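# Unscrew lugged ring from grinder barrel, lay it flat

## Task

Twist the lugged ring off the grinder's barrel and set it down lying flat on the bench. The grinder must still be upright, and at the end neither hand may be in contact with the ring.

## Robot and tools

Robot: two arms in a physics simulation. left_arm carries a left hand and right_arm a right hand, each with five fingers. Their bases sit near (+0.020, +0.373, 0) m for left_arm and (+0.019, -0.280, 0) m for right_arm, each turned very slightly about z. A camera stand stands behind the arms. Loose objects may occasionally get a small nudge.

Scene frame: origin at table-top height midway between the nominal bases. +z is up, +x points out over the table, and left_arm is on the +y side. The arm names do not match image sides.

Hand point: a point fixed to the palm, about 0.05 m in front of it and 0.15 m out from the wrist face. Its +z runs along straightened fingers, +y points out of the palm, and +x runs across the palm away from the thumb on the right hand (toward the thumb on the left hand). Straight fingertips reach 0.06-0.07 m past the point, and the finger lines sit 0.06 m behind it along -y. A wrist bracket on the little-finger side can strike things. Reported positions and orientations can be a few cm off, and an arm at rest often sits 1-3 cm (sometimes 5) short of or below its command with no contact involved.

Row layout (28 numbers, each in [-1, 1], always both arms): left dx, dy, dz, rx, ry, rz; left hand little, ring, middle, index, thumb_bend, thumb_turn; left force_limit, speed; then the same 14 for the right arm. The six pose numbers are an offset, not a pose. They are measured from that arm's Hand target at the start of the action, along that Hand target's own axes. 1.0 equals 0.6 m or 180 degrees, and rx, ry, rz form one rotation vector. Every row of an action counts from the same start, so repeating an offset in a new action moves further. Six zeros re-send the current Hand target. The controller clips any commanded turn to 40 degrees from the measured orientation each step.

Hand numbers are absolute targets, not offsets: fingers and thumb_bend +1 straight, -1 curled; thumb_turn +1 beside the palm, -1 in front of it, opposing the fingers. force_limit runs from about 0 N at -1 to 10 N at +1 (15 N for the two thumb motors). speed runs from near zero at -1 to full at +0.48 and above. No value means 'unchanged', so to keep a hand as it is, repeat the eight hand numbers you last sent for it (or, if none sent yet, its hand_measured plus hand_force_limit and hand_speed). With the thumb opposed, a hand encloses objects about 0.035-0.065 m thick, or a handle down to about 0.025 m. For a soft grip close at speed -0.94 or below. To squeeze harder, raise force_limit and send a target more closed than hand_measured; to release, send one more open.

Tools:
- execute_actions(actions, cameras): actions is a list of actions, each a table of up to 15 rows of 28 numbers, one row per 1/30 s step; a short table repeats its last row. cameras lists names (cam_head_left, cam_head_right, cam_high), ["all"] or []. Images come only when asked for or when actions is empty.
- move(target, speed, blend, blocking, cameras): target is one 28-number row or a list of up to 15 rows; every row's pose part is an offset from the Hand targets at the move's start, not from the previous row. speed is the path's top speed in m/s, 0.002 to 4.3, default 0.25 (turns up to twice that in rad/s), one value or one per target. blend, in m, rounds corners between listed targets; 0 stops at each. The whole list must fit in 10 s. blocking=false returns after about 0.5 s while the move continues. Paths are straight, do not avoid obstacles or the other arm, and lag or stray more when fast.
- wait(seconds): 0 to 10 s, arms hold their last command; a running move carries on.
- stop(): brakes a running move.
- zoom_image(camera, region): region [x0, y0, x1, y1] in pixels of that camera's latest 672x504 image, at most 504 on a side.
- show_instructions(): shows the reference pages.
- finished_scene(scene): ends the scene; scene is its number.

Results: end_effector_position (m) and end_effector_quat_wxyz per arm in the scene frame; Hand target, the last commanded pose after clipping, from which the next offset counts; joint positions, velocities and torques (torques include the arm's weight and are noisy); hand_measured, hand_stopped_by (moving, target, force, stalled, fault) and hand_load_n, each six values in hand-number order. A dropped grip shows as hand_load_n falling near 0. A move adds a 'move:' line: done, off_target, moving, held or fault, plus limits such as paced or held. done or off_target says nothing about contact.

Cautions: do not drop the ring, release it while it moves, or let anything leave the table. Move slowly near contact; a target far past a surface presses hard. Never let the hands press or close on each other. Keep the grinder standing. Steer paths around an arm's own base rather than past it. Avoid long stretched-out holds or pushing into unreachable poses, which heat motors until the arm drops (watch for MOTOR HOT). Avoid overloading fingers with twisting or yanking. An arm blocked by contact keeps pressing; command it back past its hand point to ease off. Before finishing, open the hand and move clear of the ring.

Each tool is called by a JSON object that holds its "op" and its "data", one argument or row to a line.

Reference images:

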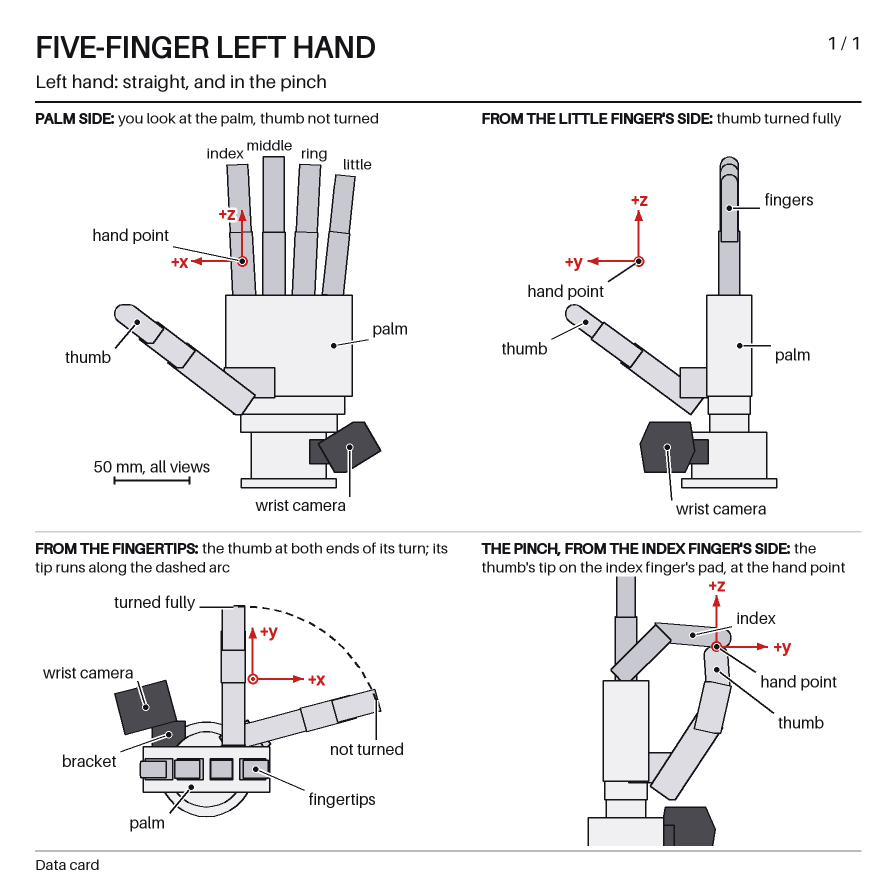

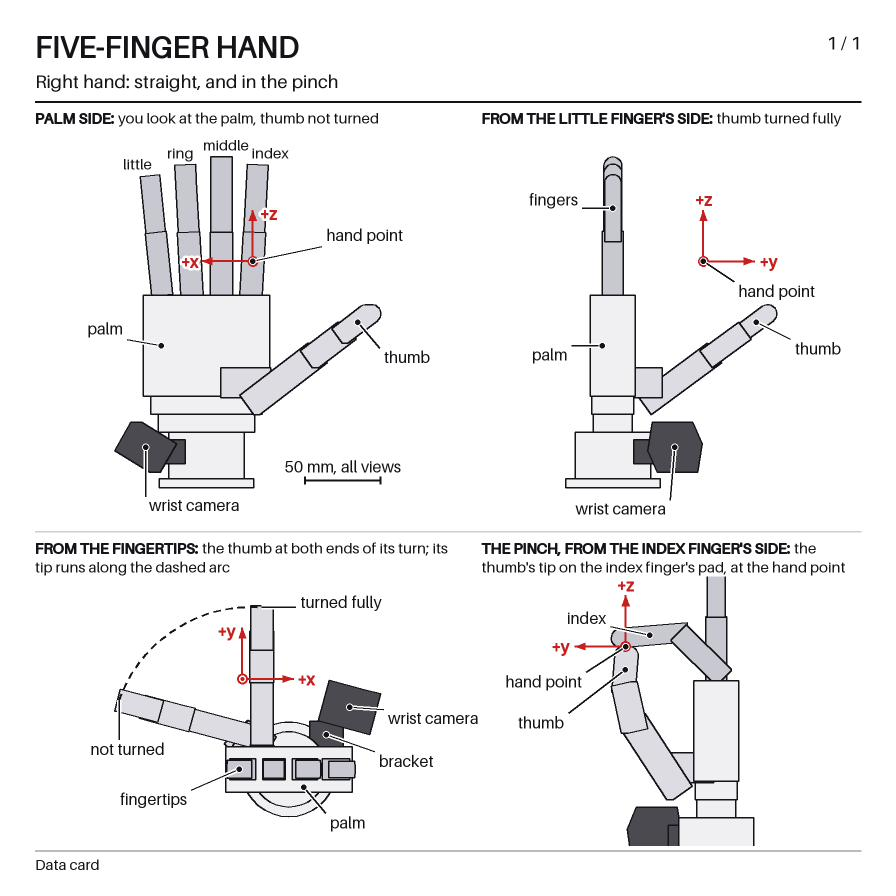

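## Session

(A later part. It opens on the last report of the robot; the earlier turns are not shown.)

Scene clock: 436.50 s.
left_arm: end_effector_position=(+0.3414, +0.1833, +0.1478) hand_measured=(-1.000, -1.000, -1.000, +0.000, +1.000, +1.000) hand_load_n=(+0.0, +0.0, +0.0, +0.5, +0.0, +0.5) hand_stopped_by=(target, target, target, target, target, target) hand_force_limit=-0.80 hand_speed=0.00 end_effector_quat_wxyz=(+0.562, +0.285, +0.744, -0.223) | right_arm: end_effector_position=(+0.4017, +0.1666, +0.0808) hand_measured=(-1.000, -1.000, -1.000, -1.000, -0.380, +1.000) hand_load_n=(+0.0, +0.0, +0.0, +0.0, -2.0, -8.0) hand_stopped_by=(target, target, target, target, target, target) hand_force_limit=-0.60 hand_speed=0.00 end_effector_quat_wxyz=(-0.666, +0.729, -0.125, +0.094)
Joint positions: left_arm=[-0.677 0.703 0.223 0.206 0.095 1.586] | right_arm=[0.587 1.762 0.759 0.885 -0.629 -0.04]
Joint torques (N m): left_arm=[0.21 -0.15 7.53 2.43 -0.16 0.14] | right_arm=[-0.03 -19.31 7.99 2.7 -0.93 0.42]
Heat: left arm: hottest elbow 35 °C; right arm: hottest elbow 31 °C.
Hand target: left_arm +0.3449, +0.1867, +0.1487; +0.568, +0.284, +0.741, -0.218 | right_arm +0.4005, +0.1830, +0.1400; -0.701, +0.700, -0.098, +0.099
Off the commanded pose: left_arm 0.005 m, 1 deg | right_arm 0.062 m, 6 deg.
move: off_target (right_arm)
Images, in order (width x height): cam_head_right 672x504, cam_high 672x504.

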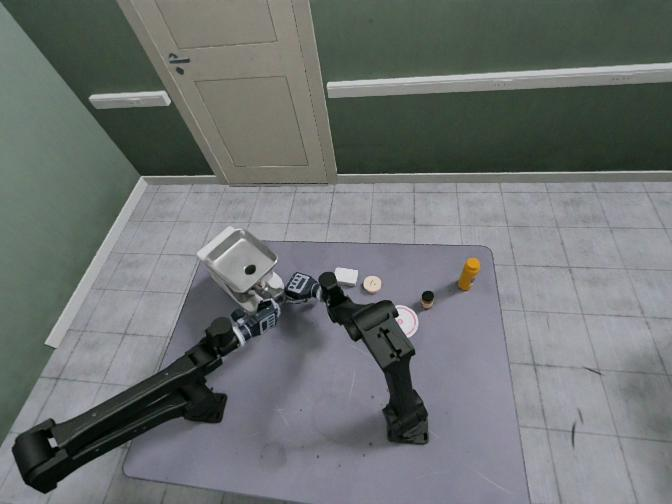

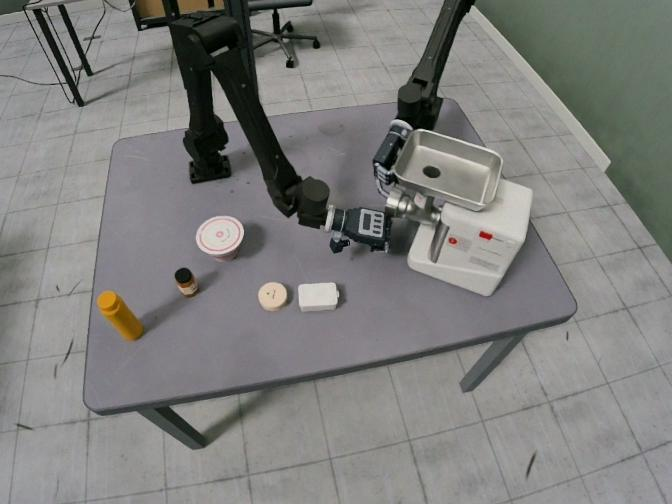

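{"op": "move", "data": {
  "target": [
    [0,0,0,0,0,0,-1,-1,-1,0,1,1,-0.8,0,0.0599,0,-0.0292,0,0,0,-1,-1,-1,-1,-0.38,1,-0.6,0],
    [0,0,0,0,0,0,-1,-1,-1,0,1,1,-0.8,0,0.0599,0.1833,-0.0292,0,0,0,-1,-1,-1,-1,-0.38,1,-0.6,0],
    [0,0,0,0,0,0,-1,-1,-1,0,1,1,-0.8,0,0.0097,0.1833,-0.0047,0,0,0,-1,-1,-1,-1,-0.38,1,-0.6,0],
    [0,0,0,0,0,0,-1,-1,-1,0,1,1,-0.8,0,0.0097,0.0167,-0.0047,0,0,0,-1,-1,-1,-1,-0.38,1,-0.6,0],
    [0,0,0,0,0,0,-1,-1,-1,0,1,1,-0.8,0,0.0599,0,-0.0292,0,0,0,-1,-1,-1,-1,-0.38,1,-0.6,0],
    [0,0,0,0,0,0,-1,-1,-1,0,1,1,-0.8,0,0.0599,0.1833,-0.0292,0,0,0,-1,-1,-1,-1,-0.38,1,-0.6,0],
    [0,0,0,0,0,0,-1,-1,-1,0,1,1,-0.8,0,0.0097,0.1833,-0.0047,0,0,0,-1,-1,-1,-1,-0.38,1,-0.6,0],
    [0,0,0,0,0,0,-1,-1,-1,0,1,1,-0.8,0,0.0097,0.0167,-0.0047,0,0,0,-1,-1,-1,-1,-0.38,1,-0.6,0]
  ],
  "speed": 0.2,
  "blend": [0.015,0.01,0,0,0.015,0.01,0,0],
  "cameras": ["cam_high","cam_head_right"]
}}

{"op": "zoom_image", "data": {
  "camera": "cam_high",
  "region": [380, 180, 430, 230]
}}

{"op": "zoom_image", "data": {
  "camera": "cam_head_right",
  "region": [250, 275, 300, 325]
}}

Scene clock: 442.60 s.
left_arm: end_effector_position=(+0.3414, +0.1833, +0.1478) hand_measured=(-1.000, -1.000, -1.000, +0.000, +1.000, +1.000) hand_load_n=(+0.0, +0.0, +0.0, +0.5, +0.0, +0.0) hand_stopped_by=(target, target, target, target, target, target) hand_force_limit=-0.80 hand_speed=0.00 end_effector_quat_wxyz=(+0.562, +0.285, +0.744, -0.223) | right_arm: end_effector_position=(+0.4054, +0.1636, +0.0711) hand_measured=(-1.000, -1.000, -1.000, -1.000, -0.380, +1.000) hand_load_n=(+0.0, +0.5, +0.0, +0.0, -1.0, -8.0) hand_stopped_by=(target, target, target, target, target, target) hand_force_limit=-0.60 hand_speed=0.00 end_effector_quat_wxyz=(-0.667, +0.729, -0.125, +0.092)
Joint positions: left_arm=[-0.677 0.703 0.223 0.206 0.095 1.586] | right_arm=[0.574 1.793 0.762 0.913 -0.645 -0.038]
Joint torques (N m): left_arm=[0.15 0.03 7.62 2.41 -0.18 0.15] | right_arm=[-0.15 -19.66 7.47 2.82 -0.81 0.4]
Heat: left arm: hottest elbow 35 °C; right arm: hottest elbow 31 °C.
Hand target: left_arm +0.3449, +0.1867, +0.1488; +0.568, +0.284, +0.741, -0.218 | right_arm +0.4052, +0.1787, +0.1298; -0.700, +0.700, -0.098, +0.099
Off the commanded pose: left_arm 0.005 m, 1 deg | right_arm 0.061 m, 6 deg.
move: off_target (right_arm)
Images, in order (width x height): cam_head_right 672x504, cam_high 672x504.

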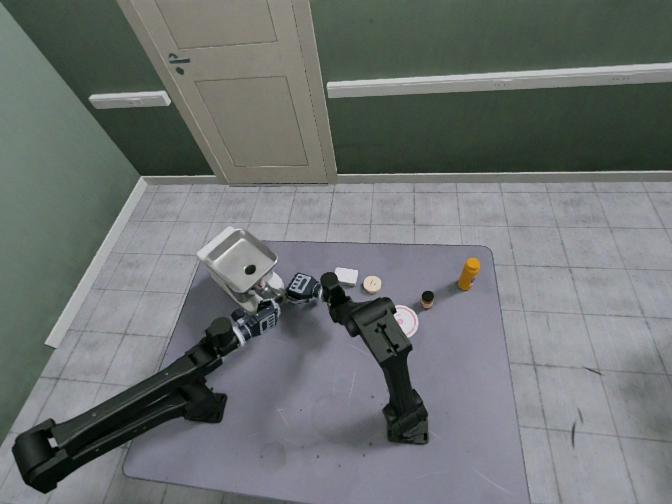

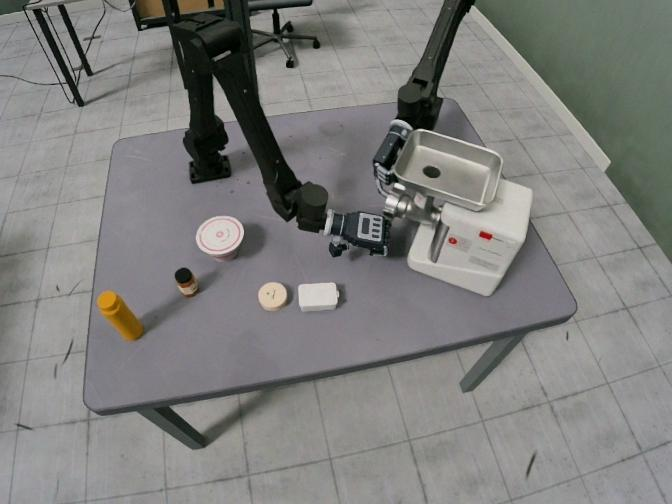

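Scaled by 10.080 from the camera's 672x504 image, which has a finer 960x720 frame.

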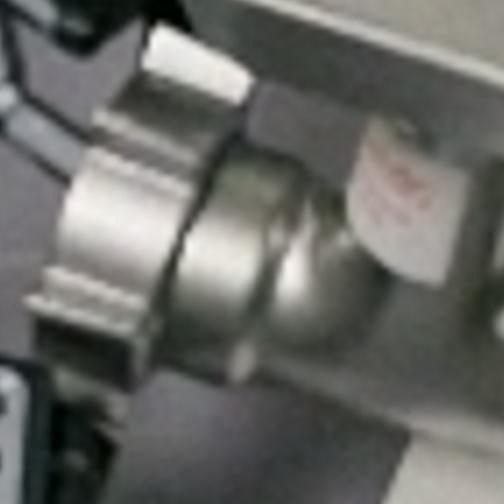

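Scaled by 10.080 from the camera's 672x504 image, which has a finer 960x720 frame.

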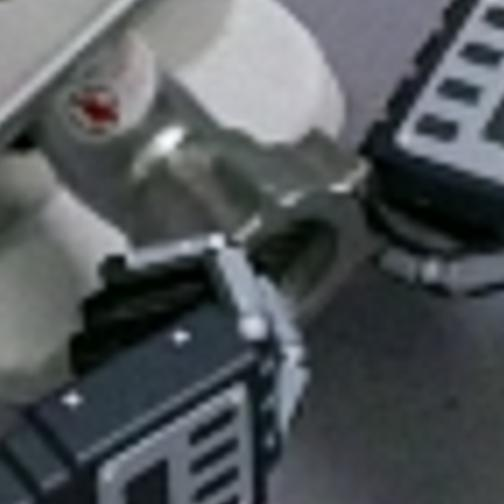

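{"op": "move", "data": {
  "target": [
    [0,0,0,0,0,0,-1,-1,-1,0,1,1,-0.8,0,0.0502,0.04,-0.0245,0,0,0,-1,-1,-1,-1,-0.38,1,-0.6,0]
  ],
  "speed": 0.15,
  "cameras": ["cam_high","cam_head_right","cam_head_left"]
}}

{"op": "zoom_image", "data": {
  "camera": "cam_high",
  "region": [380, 180, 430, 230]
}}

{"op": "zoom_image", "data": {
  "camera": "cam_head_right",
  "region": [250, 275, 300, 325]
}}

{"op": "zoom_image", "data": {
  "camera": "cam_head_left",
  "region": [240, 275, 290, 325]
}}

Scene clock: 444.27 s.
left_arm: end_effector_position=(+0.3414, +0.1833, +0.1478) hand_measured=(-1.000, -1.000, -1.000, +0.000, +1.000, +1.000) hand_load_n=(+0.0, +0.0, +0.0, +0.5, +0.0, +0.0) hand_stopped_by=(target, target, target, target, target, target) hand_force_limit=-0.80 hand_speed=0.00 end_effector_quat_wxyz=(+0.562, +0.285, +0.744, -0.223) | right_arm: end_effector_position=(+0.4123, +0.1518, +0.0847) hand_measured=(-1.000, -1.000, -1.000, -1.000, -0.380, +1.000) hand_load_n=(+0.0, +0.0, +0.0, +0.0, +0.0, -0.5) hand_stopped_by=(target, target, target, target, target, target) hand_force_limit=-0.60 hand_speed=0.00 end_effector_quat_wxyz=(+0.686, -0.715, +0.105, -0.086)
Joint positions: left_arm=[-0.677 0.703 0.223 0.206 0.095 1.586] | right_arm=[0.529 1.794 0.765 0.97 -0.73 -0.018]
Joint torques (N m): left_arm=[0.21 -0.03 7.68 2.5 -0.16 0.14] | right_arm=[-1.96 -13.22 8.49 2.67 -0.19 0.21]
Heat: left arm: hottest elbow 35 °C; right arm: hottest elbow 31 °C.
Hand target: left_arm +0.3449, +0.1867, +0.1488; +0.568, +0.284, +0.741, -0.218 | right_arm +0.4301, +0.1563, +0.1060; +0.701, -0.700, +0.098, -0.099
Off the commanded pose: left_arm 0.005 m, 1 deg | right_arm 0.028 m, 3 deg.
move: off_target (right_arm)

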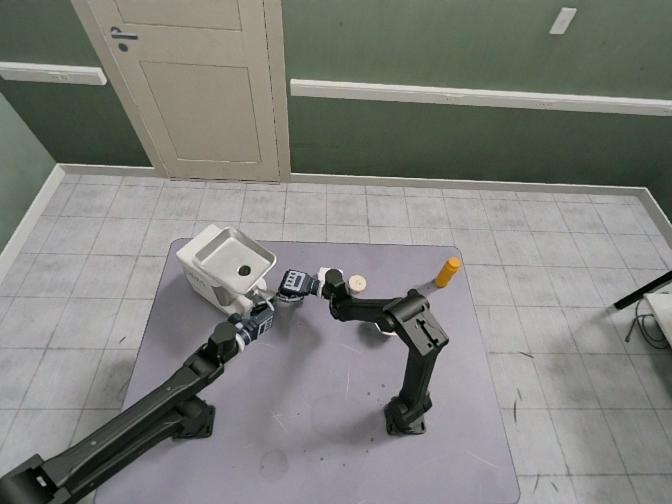

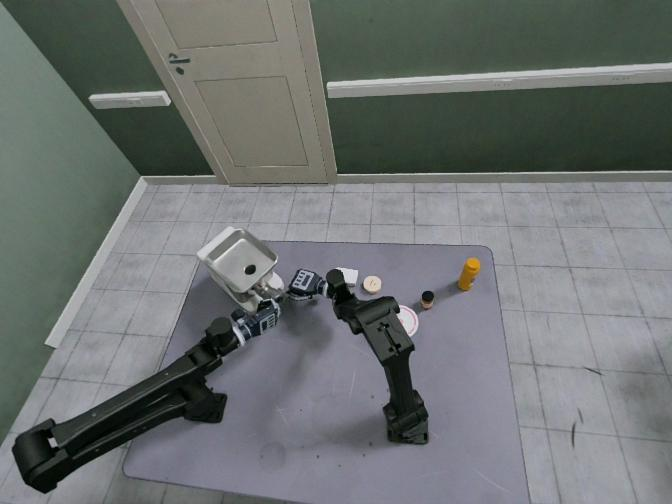

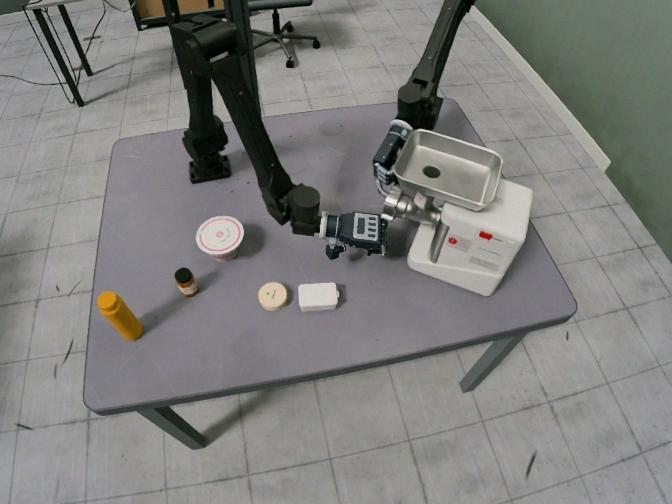

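Scaled by 10.080 from the camera's 672x504 image, which has a finer 960x720 frame.

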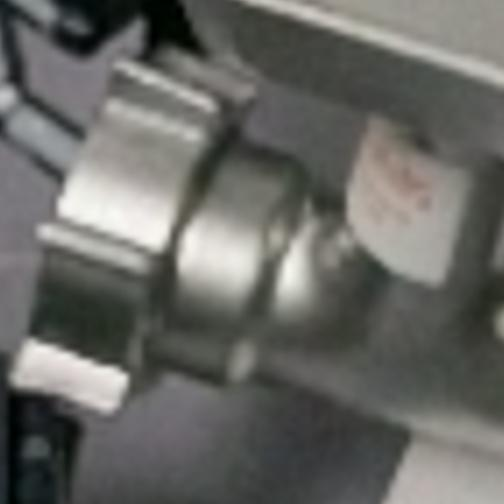

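Scaled by 10.080 from the camera's 672x504 image, which has a finer 960x720 frame.

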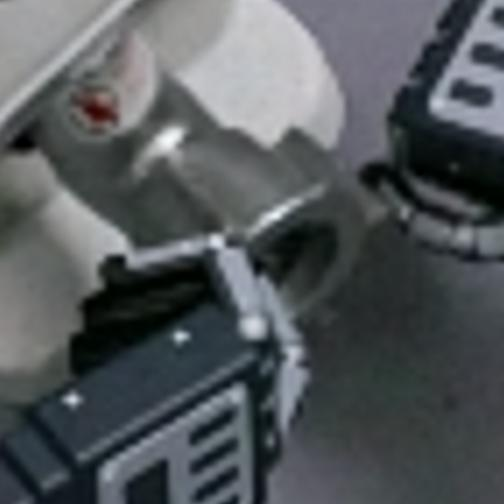

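Scaled by 10.080 from the camera's 672x504 image, which has a finer 960x720 frame.

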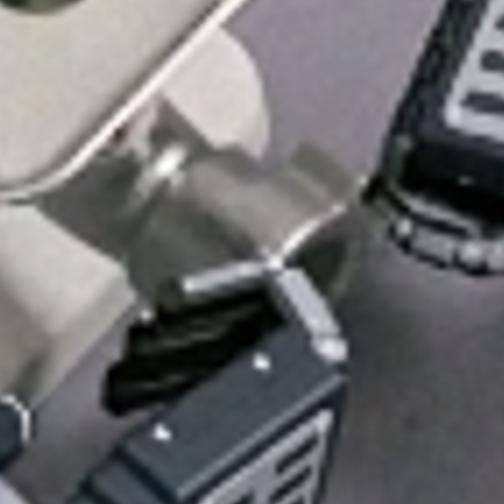

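{"op": "execute_actions", "data": {
  "actions": [
    [[0,0,0,0,0,0,-1,-1,-1,-0.4,1,1,-0.6,-0.9,0,0,0,0,0,0,-1,-1,-1,-1,-0.38,1,-0.6,0]],
    [[0,0,0,0,0,0,-1,-1,-1,-0.4,1,1,-0.6,-0.9,0,0,0,0,0,0,-1,-1,-1,-1,-0.38,1,-0.6,0]],
    [[0,0,0,0,0,0,-1,-1,-1,-0.4,1,1,-0.6,-0.9,0,0,0,0,0,0,-1,-1,-1,-1,-0.38,1,-0.6,0]]
  ],
  "cameras": ["cam_high"]
}}

{"op": "zoom_image", "data": {
  "camera": "cam_high",
  "region": [365, 165, 425, 225]
}}

Scene clock: 447.13 s.
left_arm: end_effector_position=(+0.3407, +0.1819, +0.1476) hand_measured=(-1.000, -1.000, -1.000, -0.064, +1.000, +1.000) hand_load_n=(+0.0, +0.0, +0.0, +1.5, +0.0, +0.0) hand_stopped_by=(target, target, target, force, target, target) hand_force_limit=-0.60 hand_speed=-0.90 end_effector_quat_wxyz=(+0.560, +0.288, +0.743, -0.226) | right_arm: end_effector_position=(+0.4123, +0.1518, +0.0847) hand_measured=(-1.000, -1.000, -1.000, -1.000, -0.380, +1.000) hand_load_n=(+0.0, +0.0, +0.0, +0.0, +0.0, -0.5) hand_stopped_by=(target, target, target, target, target, target) hand_force_limit=-0.60 hand_speed=0.00 end_effector_quat_wxyz=(+0.686, -0.715, +0.106, -0.085)
Joint positions: left_arm=[-0.677 0.704 0.223 0.206 0.103 1.586] | right_arm=[0.529 1.794 0.765 0.97 -0.73 -0.017]
Joint torques (N m): left_arm=[0.03 0.21 7.64 2.5 -0.49 0.17] | right_arm=[-2.02 -13.16 8.5 2.66 -0.19 0.22]
Heat: left arm: hottest elbow 36 °C; right arm: hottest elbow 31 °C.
Hand target: left_arm +0.3449, +0.1866, +0.1487; +0.568, +0.284, +0.741, -0.218 | right_arm +0.4301, +0.1563, +0.1060; +0.701, -0.700, +0.098, -0.099
Off the commanded pose: left_arm 0.006 m, 1 deg | right_arm 0.028 m, 3 deg.
Images, in order (width x height): cam_high 672x504.

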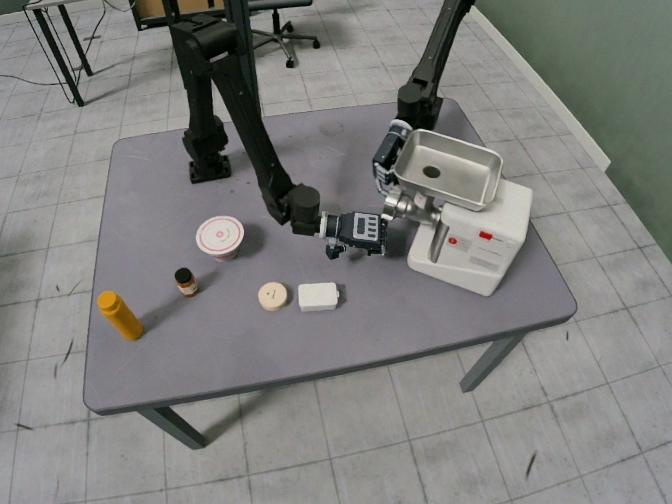

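Scaled by 8.400 from the camera's 672x504 image, which has a finer 960x720 frame.

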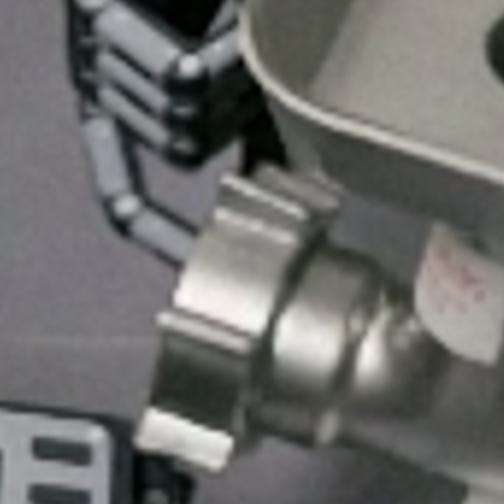

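{"op": "move", "data": {
  "target": [0,-0.0333,0,0,0,0,-1,-1,-1,-0.4,1,1,-0.6,-0.9,0,0,0,0,0,0,-1,-1,-1,-1,-0.38,1,-0.6,0],
  "speed": 0.05,
  "cameras": ["all"]
}}

{"op": "zoom_image", "data": {
  "camera": "cam_high",
  "region": [365, 165, 425, 225]
}}

{"op": "zoom_image", "data": {
  "camera": "cam_head_right",
  "region": [250, 275, 300, 325]
}}

Scene clock: 448.77 s.
left_arm: end_effector_position=(+0.3333, +0.1747, +0.1486) hand_measured=(-1.000, -1.000, -1.000, -0.064, +1.000, +1.000) hand_load_n=(+0.0, +0.0, +0.0, +0.0, +0.0, +0.0) hand_stopped_by=(target, target, target, force, target, target) hand_force_limit=-0.60 hand_speed=-0.90 end_effector_quat_wxyz=(+0.565, +0.286, +0.744, -0.212) | right_arm: end_effector_position=(+0.4123, +0.1518, +0.0847) hand_measured=(-1.000, -1.000, -1.000, -1.000, -0.380, +1.000) hand_load_n=(+0.0, +0.0, +0.0, +0.0, +0.0, -0.5) hand_stopped_by=(target, target, target, target, target, target) hand_force_limit=-0.60 hand_speed=0.00 end_effector_quat_wxyz=(+0.686, -0.715, +0.106, -0.085)
Joint positions: left_arm=[-0.761 0.704 0.223 0.206 -0.004 1.578] | right_arm=[0.529 1.794 0.765 0.97 -0.73 -0.017]
Joint torques (N m): left_arm=[-1.32 -0.38 7.47 2.45 -0.26 -0.09] | right_arm=[-2.02 -13.16 8.51 2.66 -0.19 0.23]
Heat: left arm: hottest elbow 36 °C; right arm: hottest elbow 31 °C.
Hand target: left_arm +0.3315, +0.1717, +0.1487; +0.568, +0.284, +0.741, -0.218 | right_arm +0.4301, +0.1563, +0.1060; +0.701, -0.700, +0.098, -0.099
Off the commanded pose: left_arm 0.003 m, 1 deg | right_arm 0.028 m, 3 deg.
move: off_target (right_arm)

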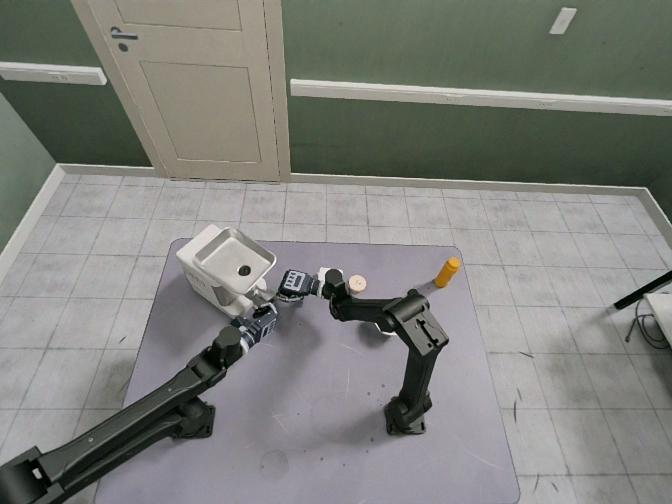

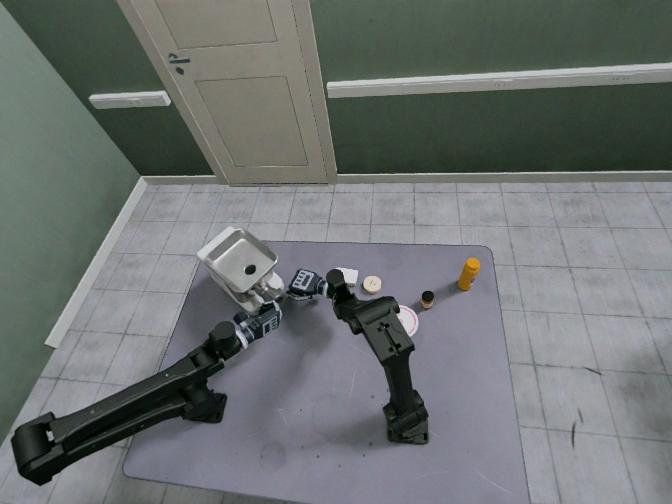

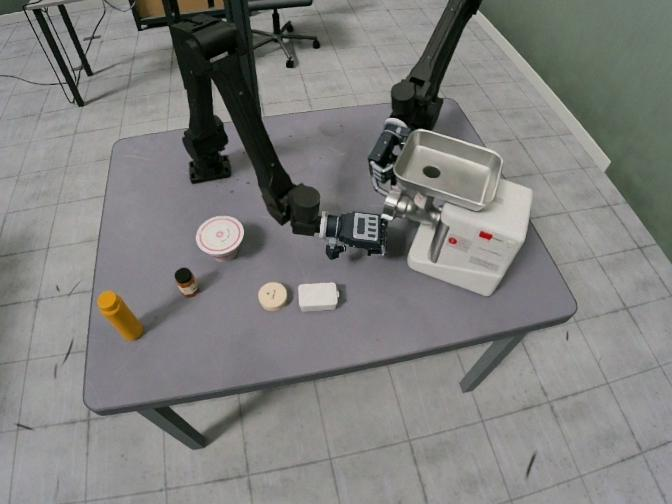

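Scaled by 8.400 from the camera's 672x504 image, which has a finer 960x720 frame.

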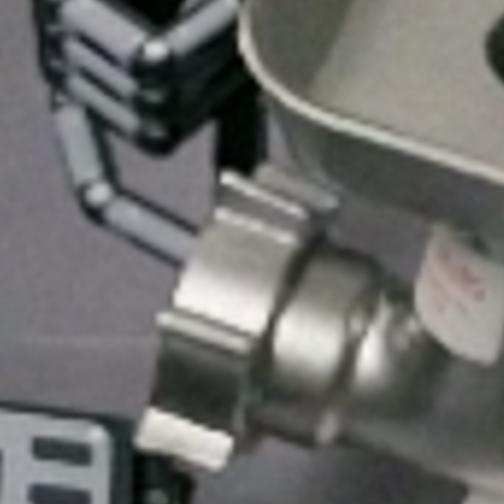

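Scaled by 10.080 from the camera's 672x504 image, which has a finer 960x720 frame.

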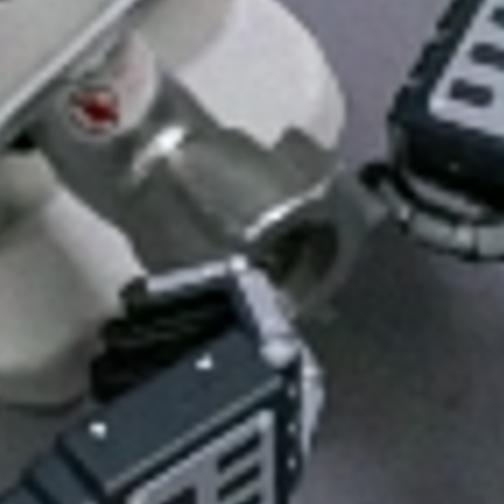

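{"op": "move", "data": {
  "target": [
    [0,0,0,0,0,0,-1,-1,-1,0.05,1,1,-0.6,-0.5,0,0,0,0,0,0,-1,-1,-1,-1,-0.38,1,-0.6,0],
    [0.0058,0,0.0171,0,0,0,-1,-1,-1,0.05,1,1,-0.6,-0.5,0,0,0,0,0,0,-1,-1,-1,-1,-0.38,1,-0.6,0],
    [0.0058,0.03,0.0171,0,0,0,-1,-1,-1,0.05,1,1,-0.6,-0.5,0,0,0,0,0,0,-1,-1,-1,-1,-0.38,1,-0.6,0]
  ],
  "speed": 0.06,
  "cameras": ["all"]
}}

{"op": "zoom_image", "data": {
  "camera": "cam_high",
  "region": [365, 165, 425, 225]
}}

{"op": "zoom_image", "data": {
  "camera": "cam_head_right",
  "region": [250, 275, 300, 325]
}}

Scene clock: 452.87 s.
left_arm: end_effector_position=(+0.3466, +0.1771, +0.1404) hand_measured=(-1.000, -1.000, -1.000, +0.050, +1.000, +1.000) hand_load_n=(+0.0, +0.0, +0.0, +0.5, +0.0, +0.0) hand_stopped_by=(target, target, target, target, target, target) hand_force_limit=-0.60 hand_speed=-0.50 end_effector_quat_wxyz=(+0.561, +0.285, +0.745, -0.221) | right_arm: end_effector_position=(+0.4123, +0.1518, +0.0847) hand_measured=(-1.000, -1.000, -1.000, -1.000, -0.380, +1.000) hand_load_n=(+0.0, +0.0, +0.0, +0.0, +0.0, -0.5) hand_stopped_by=(target, target, target, target, target, target) hand_force_limit=-0.60 hand_speed=0.00 end_effector_quat_wxyz=(+0.686, -0.715, +0.106, -0.085)
Joint positions: left_arm=[-0.691 0.775 0.223 0.275 0.078 1.583] | right_arm=[0.529 1.794 0.765 0.97 -0.73 -0.017]
Joint torques (N m): left_arm=[0.26 -0.62 7.54 2.45 -0.03 0.15] | right_arm=[-1.96 -13.16 8.51 2.66 -0.18 0.23]
Heat: left arm: hottest elbow 36 °C; right arm: hottest elbow 31 °C.
Hand target: left_arm +0.3503, +0.1792, +0.1426; +0.568, +0.284, +0.741, -0.218 | right_arm +0.4302, +0.1563, +0.1060; +0.701, -0.700, +0.098, -0.099
Off the commanded pose: left_arm 0.005 m, 1 deg | right_arm 0.028 m, 3 deg.
move: off_target (right_arm)

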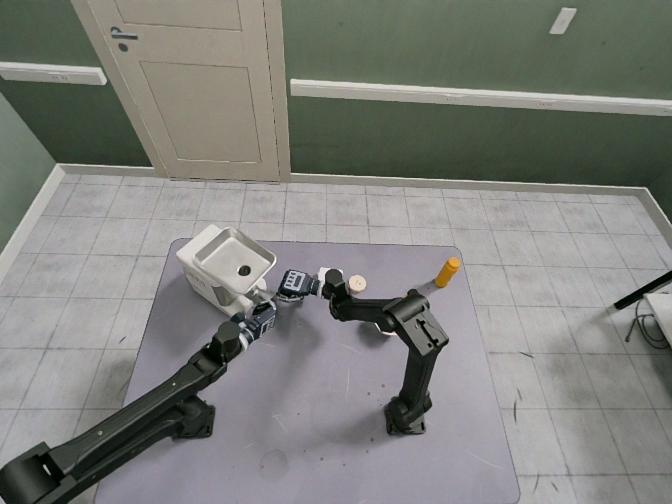

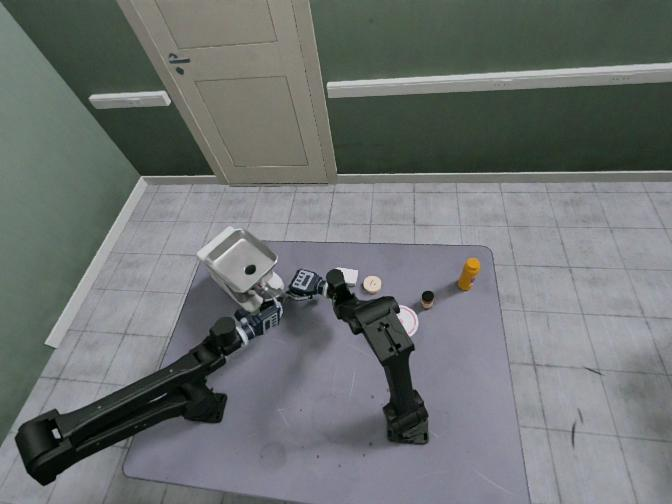

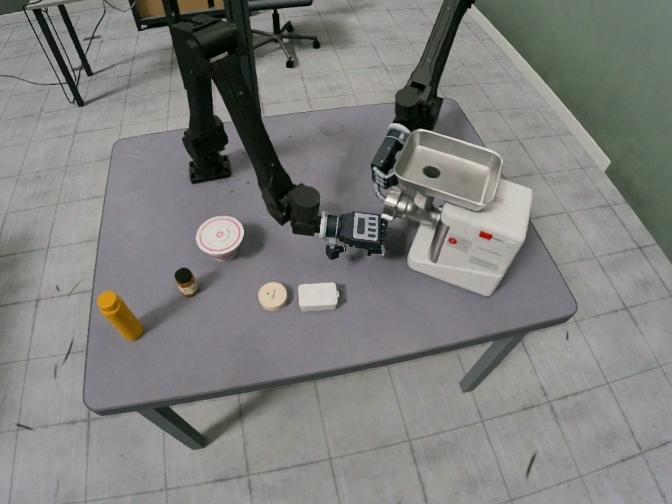

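Scaled by 8.400 from the camera's 672x504 image, which has a finer 960x720 frame.

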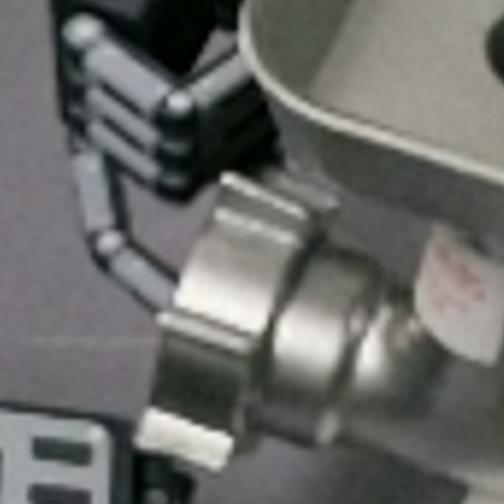

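Scaled by 10.080 from the camera's 672x504 image, which has a finer 960x720 frame.

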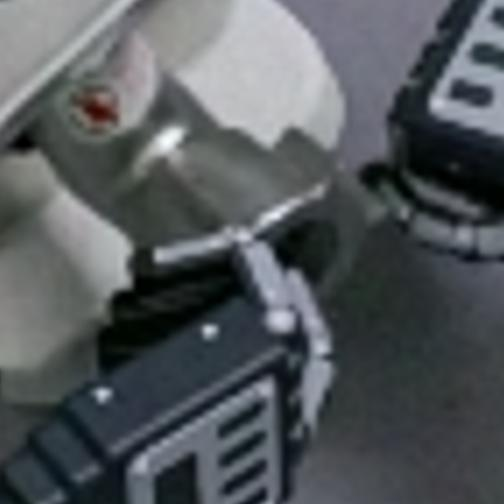

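{"op": "execute_actions", "data": {
  "actions": [
    [[0,0,0,0,0,0,-1,-1,-1,-0.5,1,1,-0.6,-0.85,0,0,0,0,0,0,-1,-1,-1,-1,-0.38,1,-0.6,0]],
    [[0,0,0,0,0,0,-1,-1,-1,-0.5,1,1,-0.6,-0.85,0,0,0,0,0,0,-1,-1,-1,-1,-0.38,1,-0.6,0]],
    [[0,0,0,0,0,0,-1,-1,-1,-0.5,1,1,-0.6,-0.85,0,0,0,0,0,0,-1,-1,-1,-1,-0.38,1,-0.6,0]],
    [[0,0,0,0,0,0,-1,-1,-1,-0.5,1,1,-0.6,-0.85,0,0,0,0,0,0,-1,-1,-1,-1,-0.38,1,-0.6,0]]
  ],
  "cameras": ["cam_high"]
}}

{"op": "zoom_image", "data": {
  "camera": "cam_high",
  "region": [365, 165, 425, 225]
}}

Scene clock: 455.73 s.
left_arm: end_effector_position=(+0.3455, +0.1746, +0.1401) hand_measured=(-1.000, -1.000, -1.000, -0.184, +1.000, +1.000) hand_load_n=(+0.0, +0.0, +0.0, +1.0, +0.0, +0.0) hand_stopped_by=(target, target, target, force, target, target) hand_force_limit=-0.60 hand_speed=-0.85 end_effector_quat_wxyz=(+0.559, +0.289, +0.744, -0.226) | right_arm: end_effector_position=(+0.4123, +0.1518, +0.0847) hand_measured=(-1.000, -1.000, -1.000, -1.000, -0.380, +1.000) hand_load_n=(+0.0, +0.0, +0.0, +0.0, +0.0, -0.5) hand_stopped_by=(target, target, target, target, target, target) hand_force_limit=-0.60 hand_speed=0.00 end_effector_quat_wxyz=(+0.686, -0.715, +0.106, -0.085)
Joint positions: left_arm=[-0.69 0.775 0.223 0.275 0.092 1.583] | right_arm=[0.529 1.794 0.765 0.97 -0.73 -0.017]
Joint torques (N m): left_arm=[-0.03 -0.62 7.54 2.45 -0.56 0.16] | right_arm=[-1.96 -13.22 8.53 2.69 -0.19 0.22]
Heat: left arm: hottest elbow 36 °C; right arm: hottest elbow 31 °C.
Hand target: left_arm +0.3503, +0.1792, +0.1426; +0.568, +0.284, +0.741, -0.218 | right_arm +0.4302, +0.1563, +0.1060; +0.701, -0.700, +0.098, -0.099
Off the commanded pose: left_arm 0.007 m, 1 deg | right_arm 0.028 m, 3 deg.
Images, in order (width x height): cam_high 672x504.

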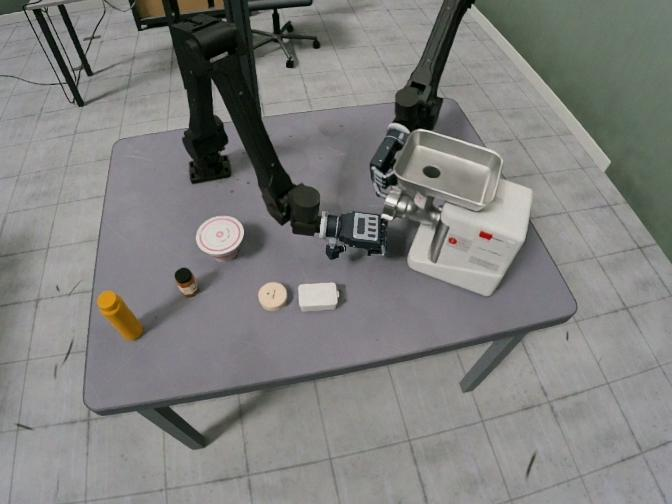

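Scaled by 8.400 from the camera's 672x504 image, which has a finer 960x720 frame.

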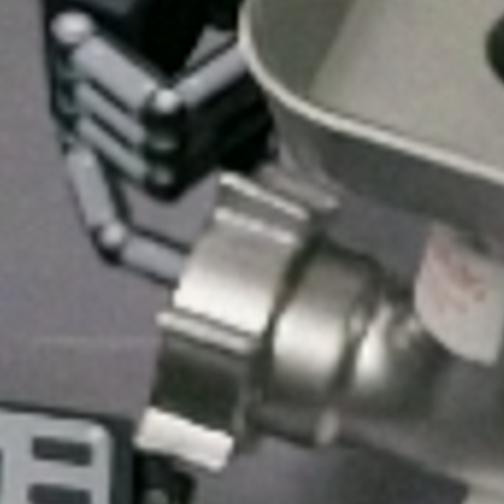

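{"op": "move", "data": {
  "target": [0,-0.035,0,0,0,0,-1,-1,-1,-0.5,1,1,-0.6,-0.85,0,0,0,0,0,0,-1,-1,-1,-1,-0.38,1,-0.6,0],
  "speed": 0.05,
  "cameras": ["cam_high","cam_head_right"]
}}

{"op": "zoom_image", "data": {
  "camera": "cam_high",
  "region": [365, 165, 425, 225]
}}

Scene clock: 457.00 s.
left_arm: end_effector_position=(+0.3375, +0.1671, +0.1411) hand_measured=(-1.000, -1.000, -1.000, -0.184, +1.000, +1.000) hand_load_n=(+0.0, +0.0, +0.0, +0.0, +0.0, +0.0) hand_stopped_by=(target, target, target, force, target, target) hand_force_limit=-0.60 hand_speed=-0.85 end_effector_quat_wxyz=(+0.564, +0.286, +0.745, -0.211) | right_arm: end_effector_position=(+0.4123, +0.1518, +0.0847) hand_measured=(-1.000, -1.000, -1.000, -1.000, -0.380, +1.000) hand_load_n=(-0.5, +0.0, +0.0, +0.0, +0.0, -0.5) hand_stopped_by=(target, target, target, target, target, target) hand_force_limit=-0.60 hand_speed=0.00 end_effector_quat_wxyz=(+0.686, -0.715, +0.106, -0.085)
Joint positions: left_arm=[-0.776 0.775 0.223 0.275 -0.019 1.574] | right_arm=[0.529 1.794 0.765 0.97 -0.73 -0.017]
Joint torques (N m): left_arm=[-1.61 -0.85 7.43 2.37 -0.26 -0.04] | right_arm=[-1.96 -13.22 8.51 2.65 -0.19 0.21]
Heat: left arm: hottest elbow 36 °C; right arm: hottest elbow 31 °C.
Hand target: left_arm +0.3362, +0.1635, +0.1426; +0.568, +0.284, +0.741, -0.218 | right_arm +0.4302, +0.1563, +0.1060; +0.701, -0.700, +0.098, -0.099
Off the commanded pose: left_arm 0.004 m, 1 deg | right_arm 0.028 m, 3 deg.
move: off_target (right_arm)
Images, in order (width x height): cam_head_right 672x504, cam_high 672x504.

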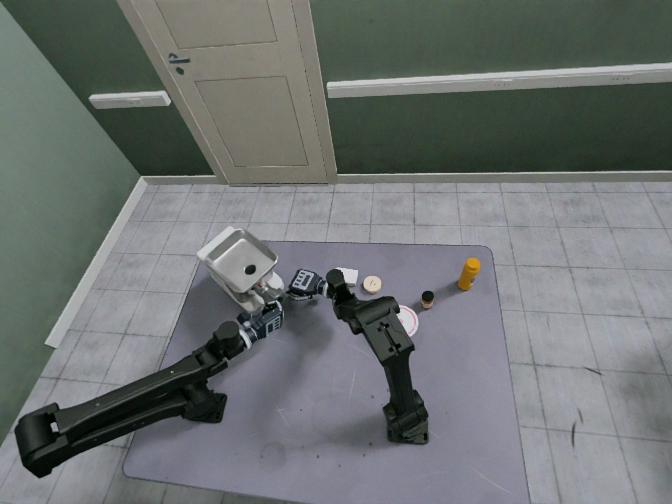

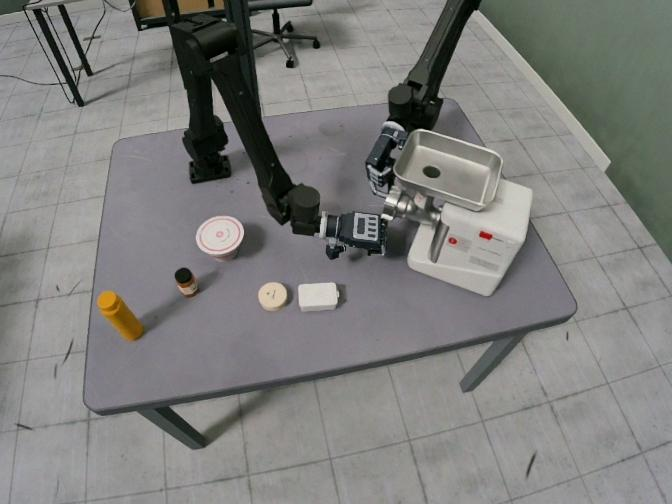

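Scaled by 8.400 from the camera's 672x504 image, which has a finer 960x720 frame.

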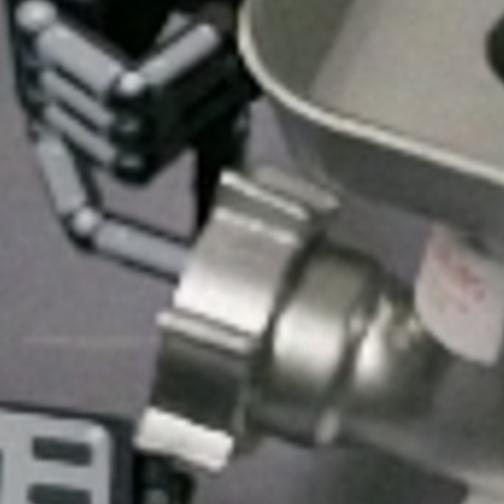

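{"op": "move", "data": {
  "target": [
    [0,0,0,0,0,0,-1,-1,-1,0.05,1,1,-0.6,-0.3,0,0,0,0,0,0,-1,-1,-1,-1,-0.38,1,-0.6,0],
    [0,0.0167,0,0,0,0,-1,-1,-1,0.05,1,1,-0.6,-0.3,0,0.1267,0,0,0,0,-1,-1,-1,-1,-0.38,1,-0.6,0],
    [0,0.0167,0,0,0,0,-1,-1,-1,0.05,1,1,-0.6,-0.3,-0.0502,0.1267,0.0245,0,0,0,-1,-1,-1,-1,-0.38,1,-0.6,0],
    [0,0.0167,0,0,0,0,-1,-1,-1,0.05,1,1,-0.6,-0.3,-0.0502,-0.04,0.0245,0,0,0,-1,-1,-1,-1,-0.38,1,-0.6,0]
  ],
  "speed": 0.17,
  "cameras": ["cam_high","cam_head_right"]
}}

{"op": "zoom_image", "data": {
  "camera": "cam_high",
  "region": [380, 180, 430, 230]
}}

{"op": "zoom_image", "data": {
  "camera": "cam_head_right",
  "region": [250, 275, 300, 325]
}}

Scene clock: 461.67 s.
left_arm: end_effector_position=(+0.3399, +0.1688, +0.1404) hand_measured=(-1.000, -1.000, -1.000, +0.050, +1.000, +1.000) hand_load_n=(+0.0, +0.0, +0.0, +0.0, +0.0, +0.0) hand_stopped_by=(target, target, target, target, target, target) hand_force_limit=-0.60 hand_speed=-0.30 end_effector_quat_wxyz=(+0.562, +0.287, +0.745, -0.219) | right_arm: end_effector_position=(+0.4079, +0.1649, +0.0714) hand_measured=(-1.000, -1.000, -1.000, -1.000, -0.380, +1.000) hand_load_n=(+0.0, +0.0, +0.0, +0.0, -2.0, -9.0) hand_stopped_by=(target, target, target, target, target, target) hand_force_limit=-0.60 hand_speed=0.00 end_effector_quat_wxyz=(-0.667, +0.729, -0.122, +0.098)
Joint positions: left_arm=[-0.747 0.775 0.223 0.275 0.024 1.573] | right_arm=[0.576 1.796 0.767 0.913 -0.64 -0.049]
Joint torques (N m): left_arm=[-0.32 -0.73 7.47 2.45 -0.04 0.1] | right_arm=[-0.26 -19.84 7.21 2.73 -1.05 0.5]
Heat: left arm: hottest elbow 36 °C; right arm: hottest elbow 31 °C.
Hand target: left_arm +0.3429, +0.1710, +0.1426; +0.568, +0.284, +0.741, -0.218 | right_arm +0.4052, +0.1788, +0.1299; -0.700, +0.700, -0.098, +0.099
Off the commanded pose: left_arm 0.004 m, 1 deg | right_arm 0.060 m, 6 deg.
move: off_target (right_arm)
Images, in order (width x height): cam_head_right 672x504, cam_high 672x504.

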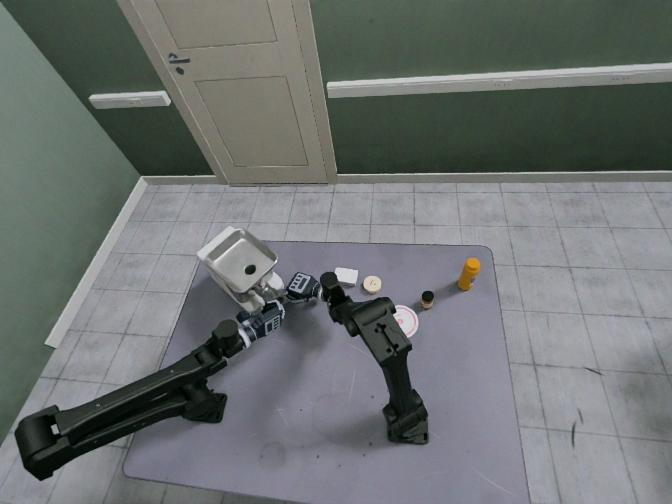

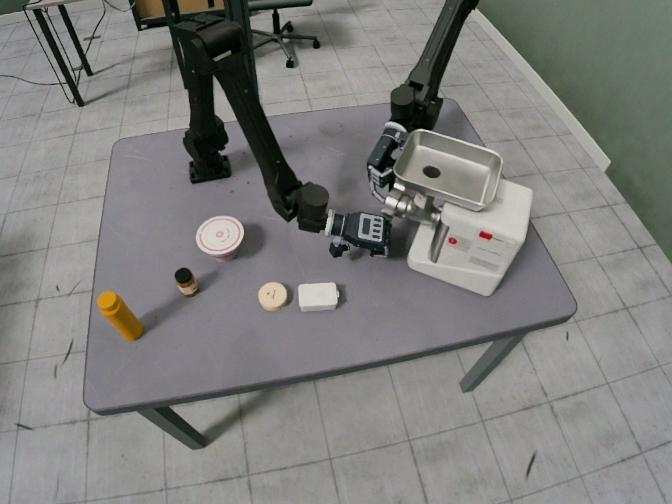

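Scaled by 10.080 from the camera's 672x504 image, which has a finer 960x720 frame.

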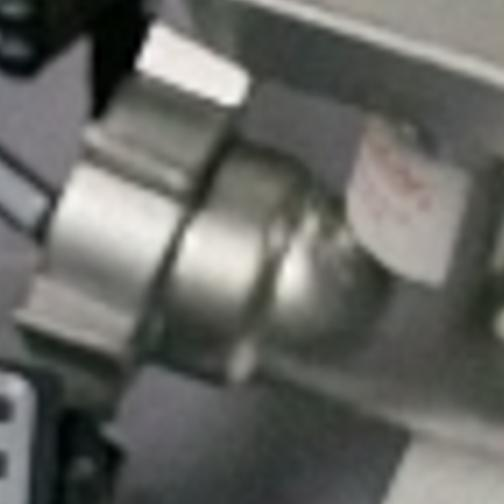

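Scaled by 10.080 from the camera's 672x504 image, which has a finer 960x720 frame.

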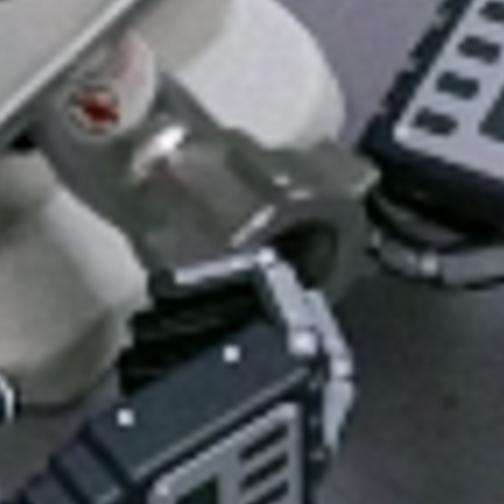

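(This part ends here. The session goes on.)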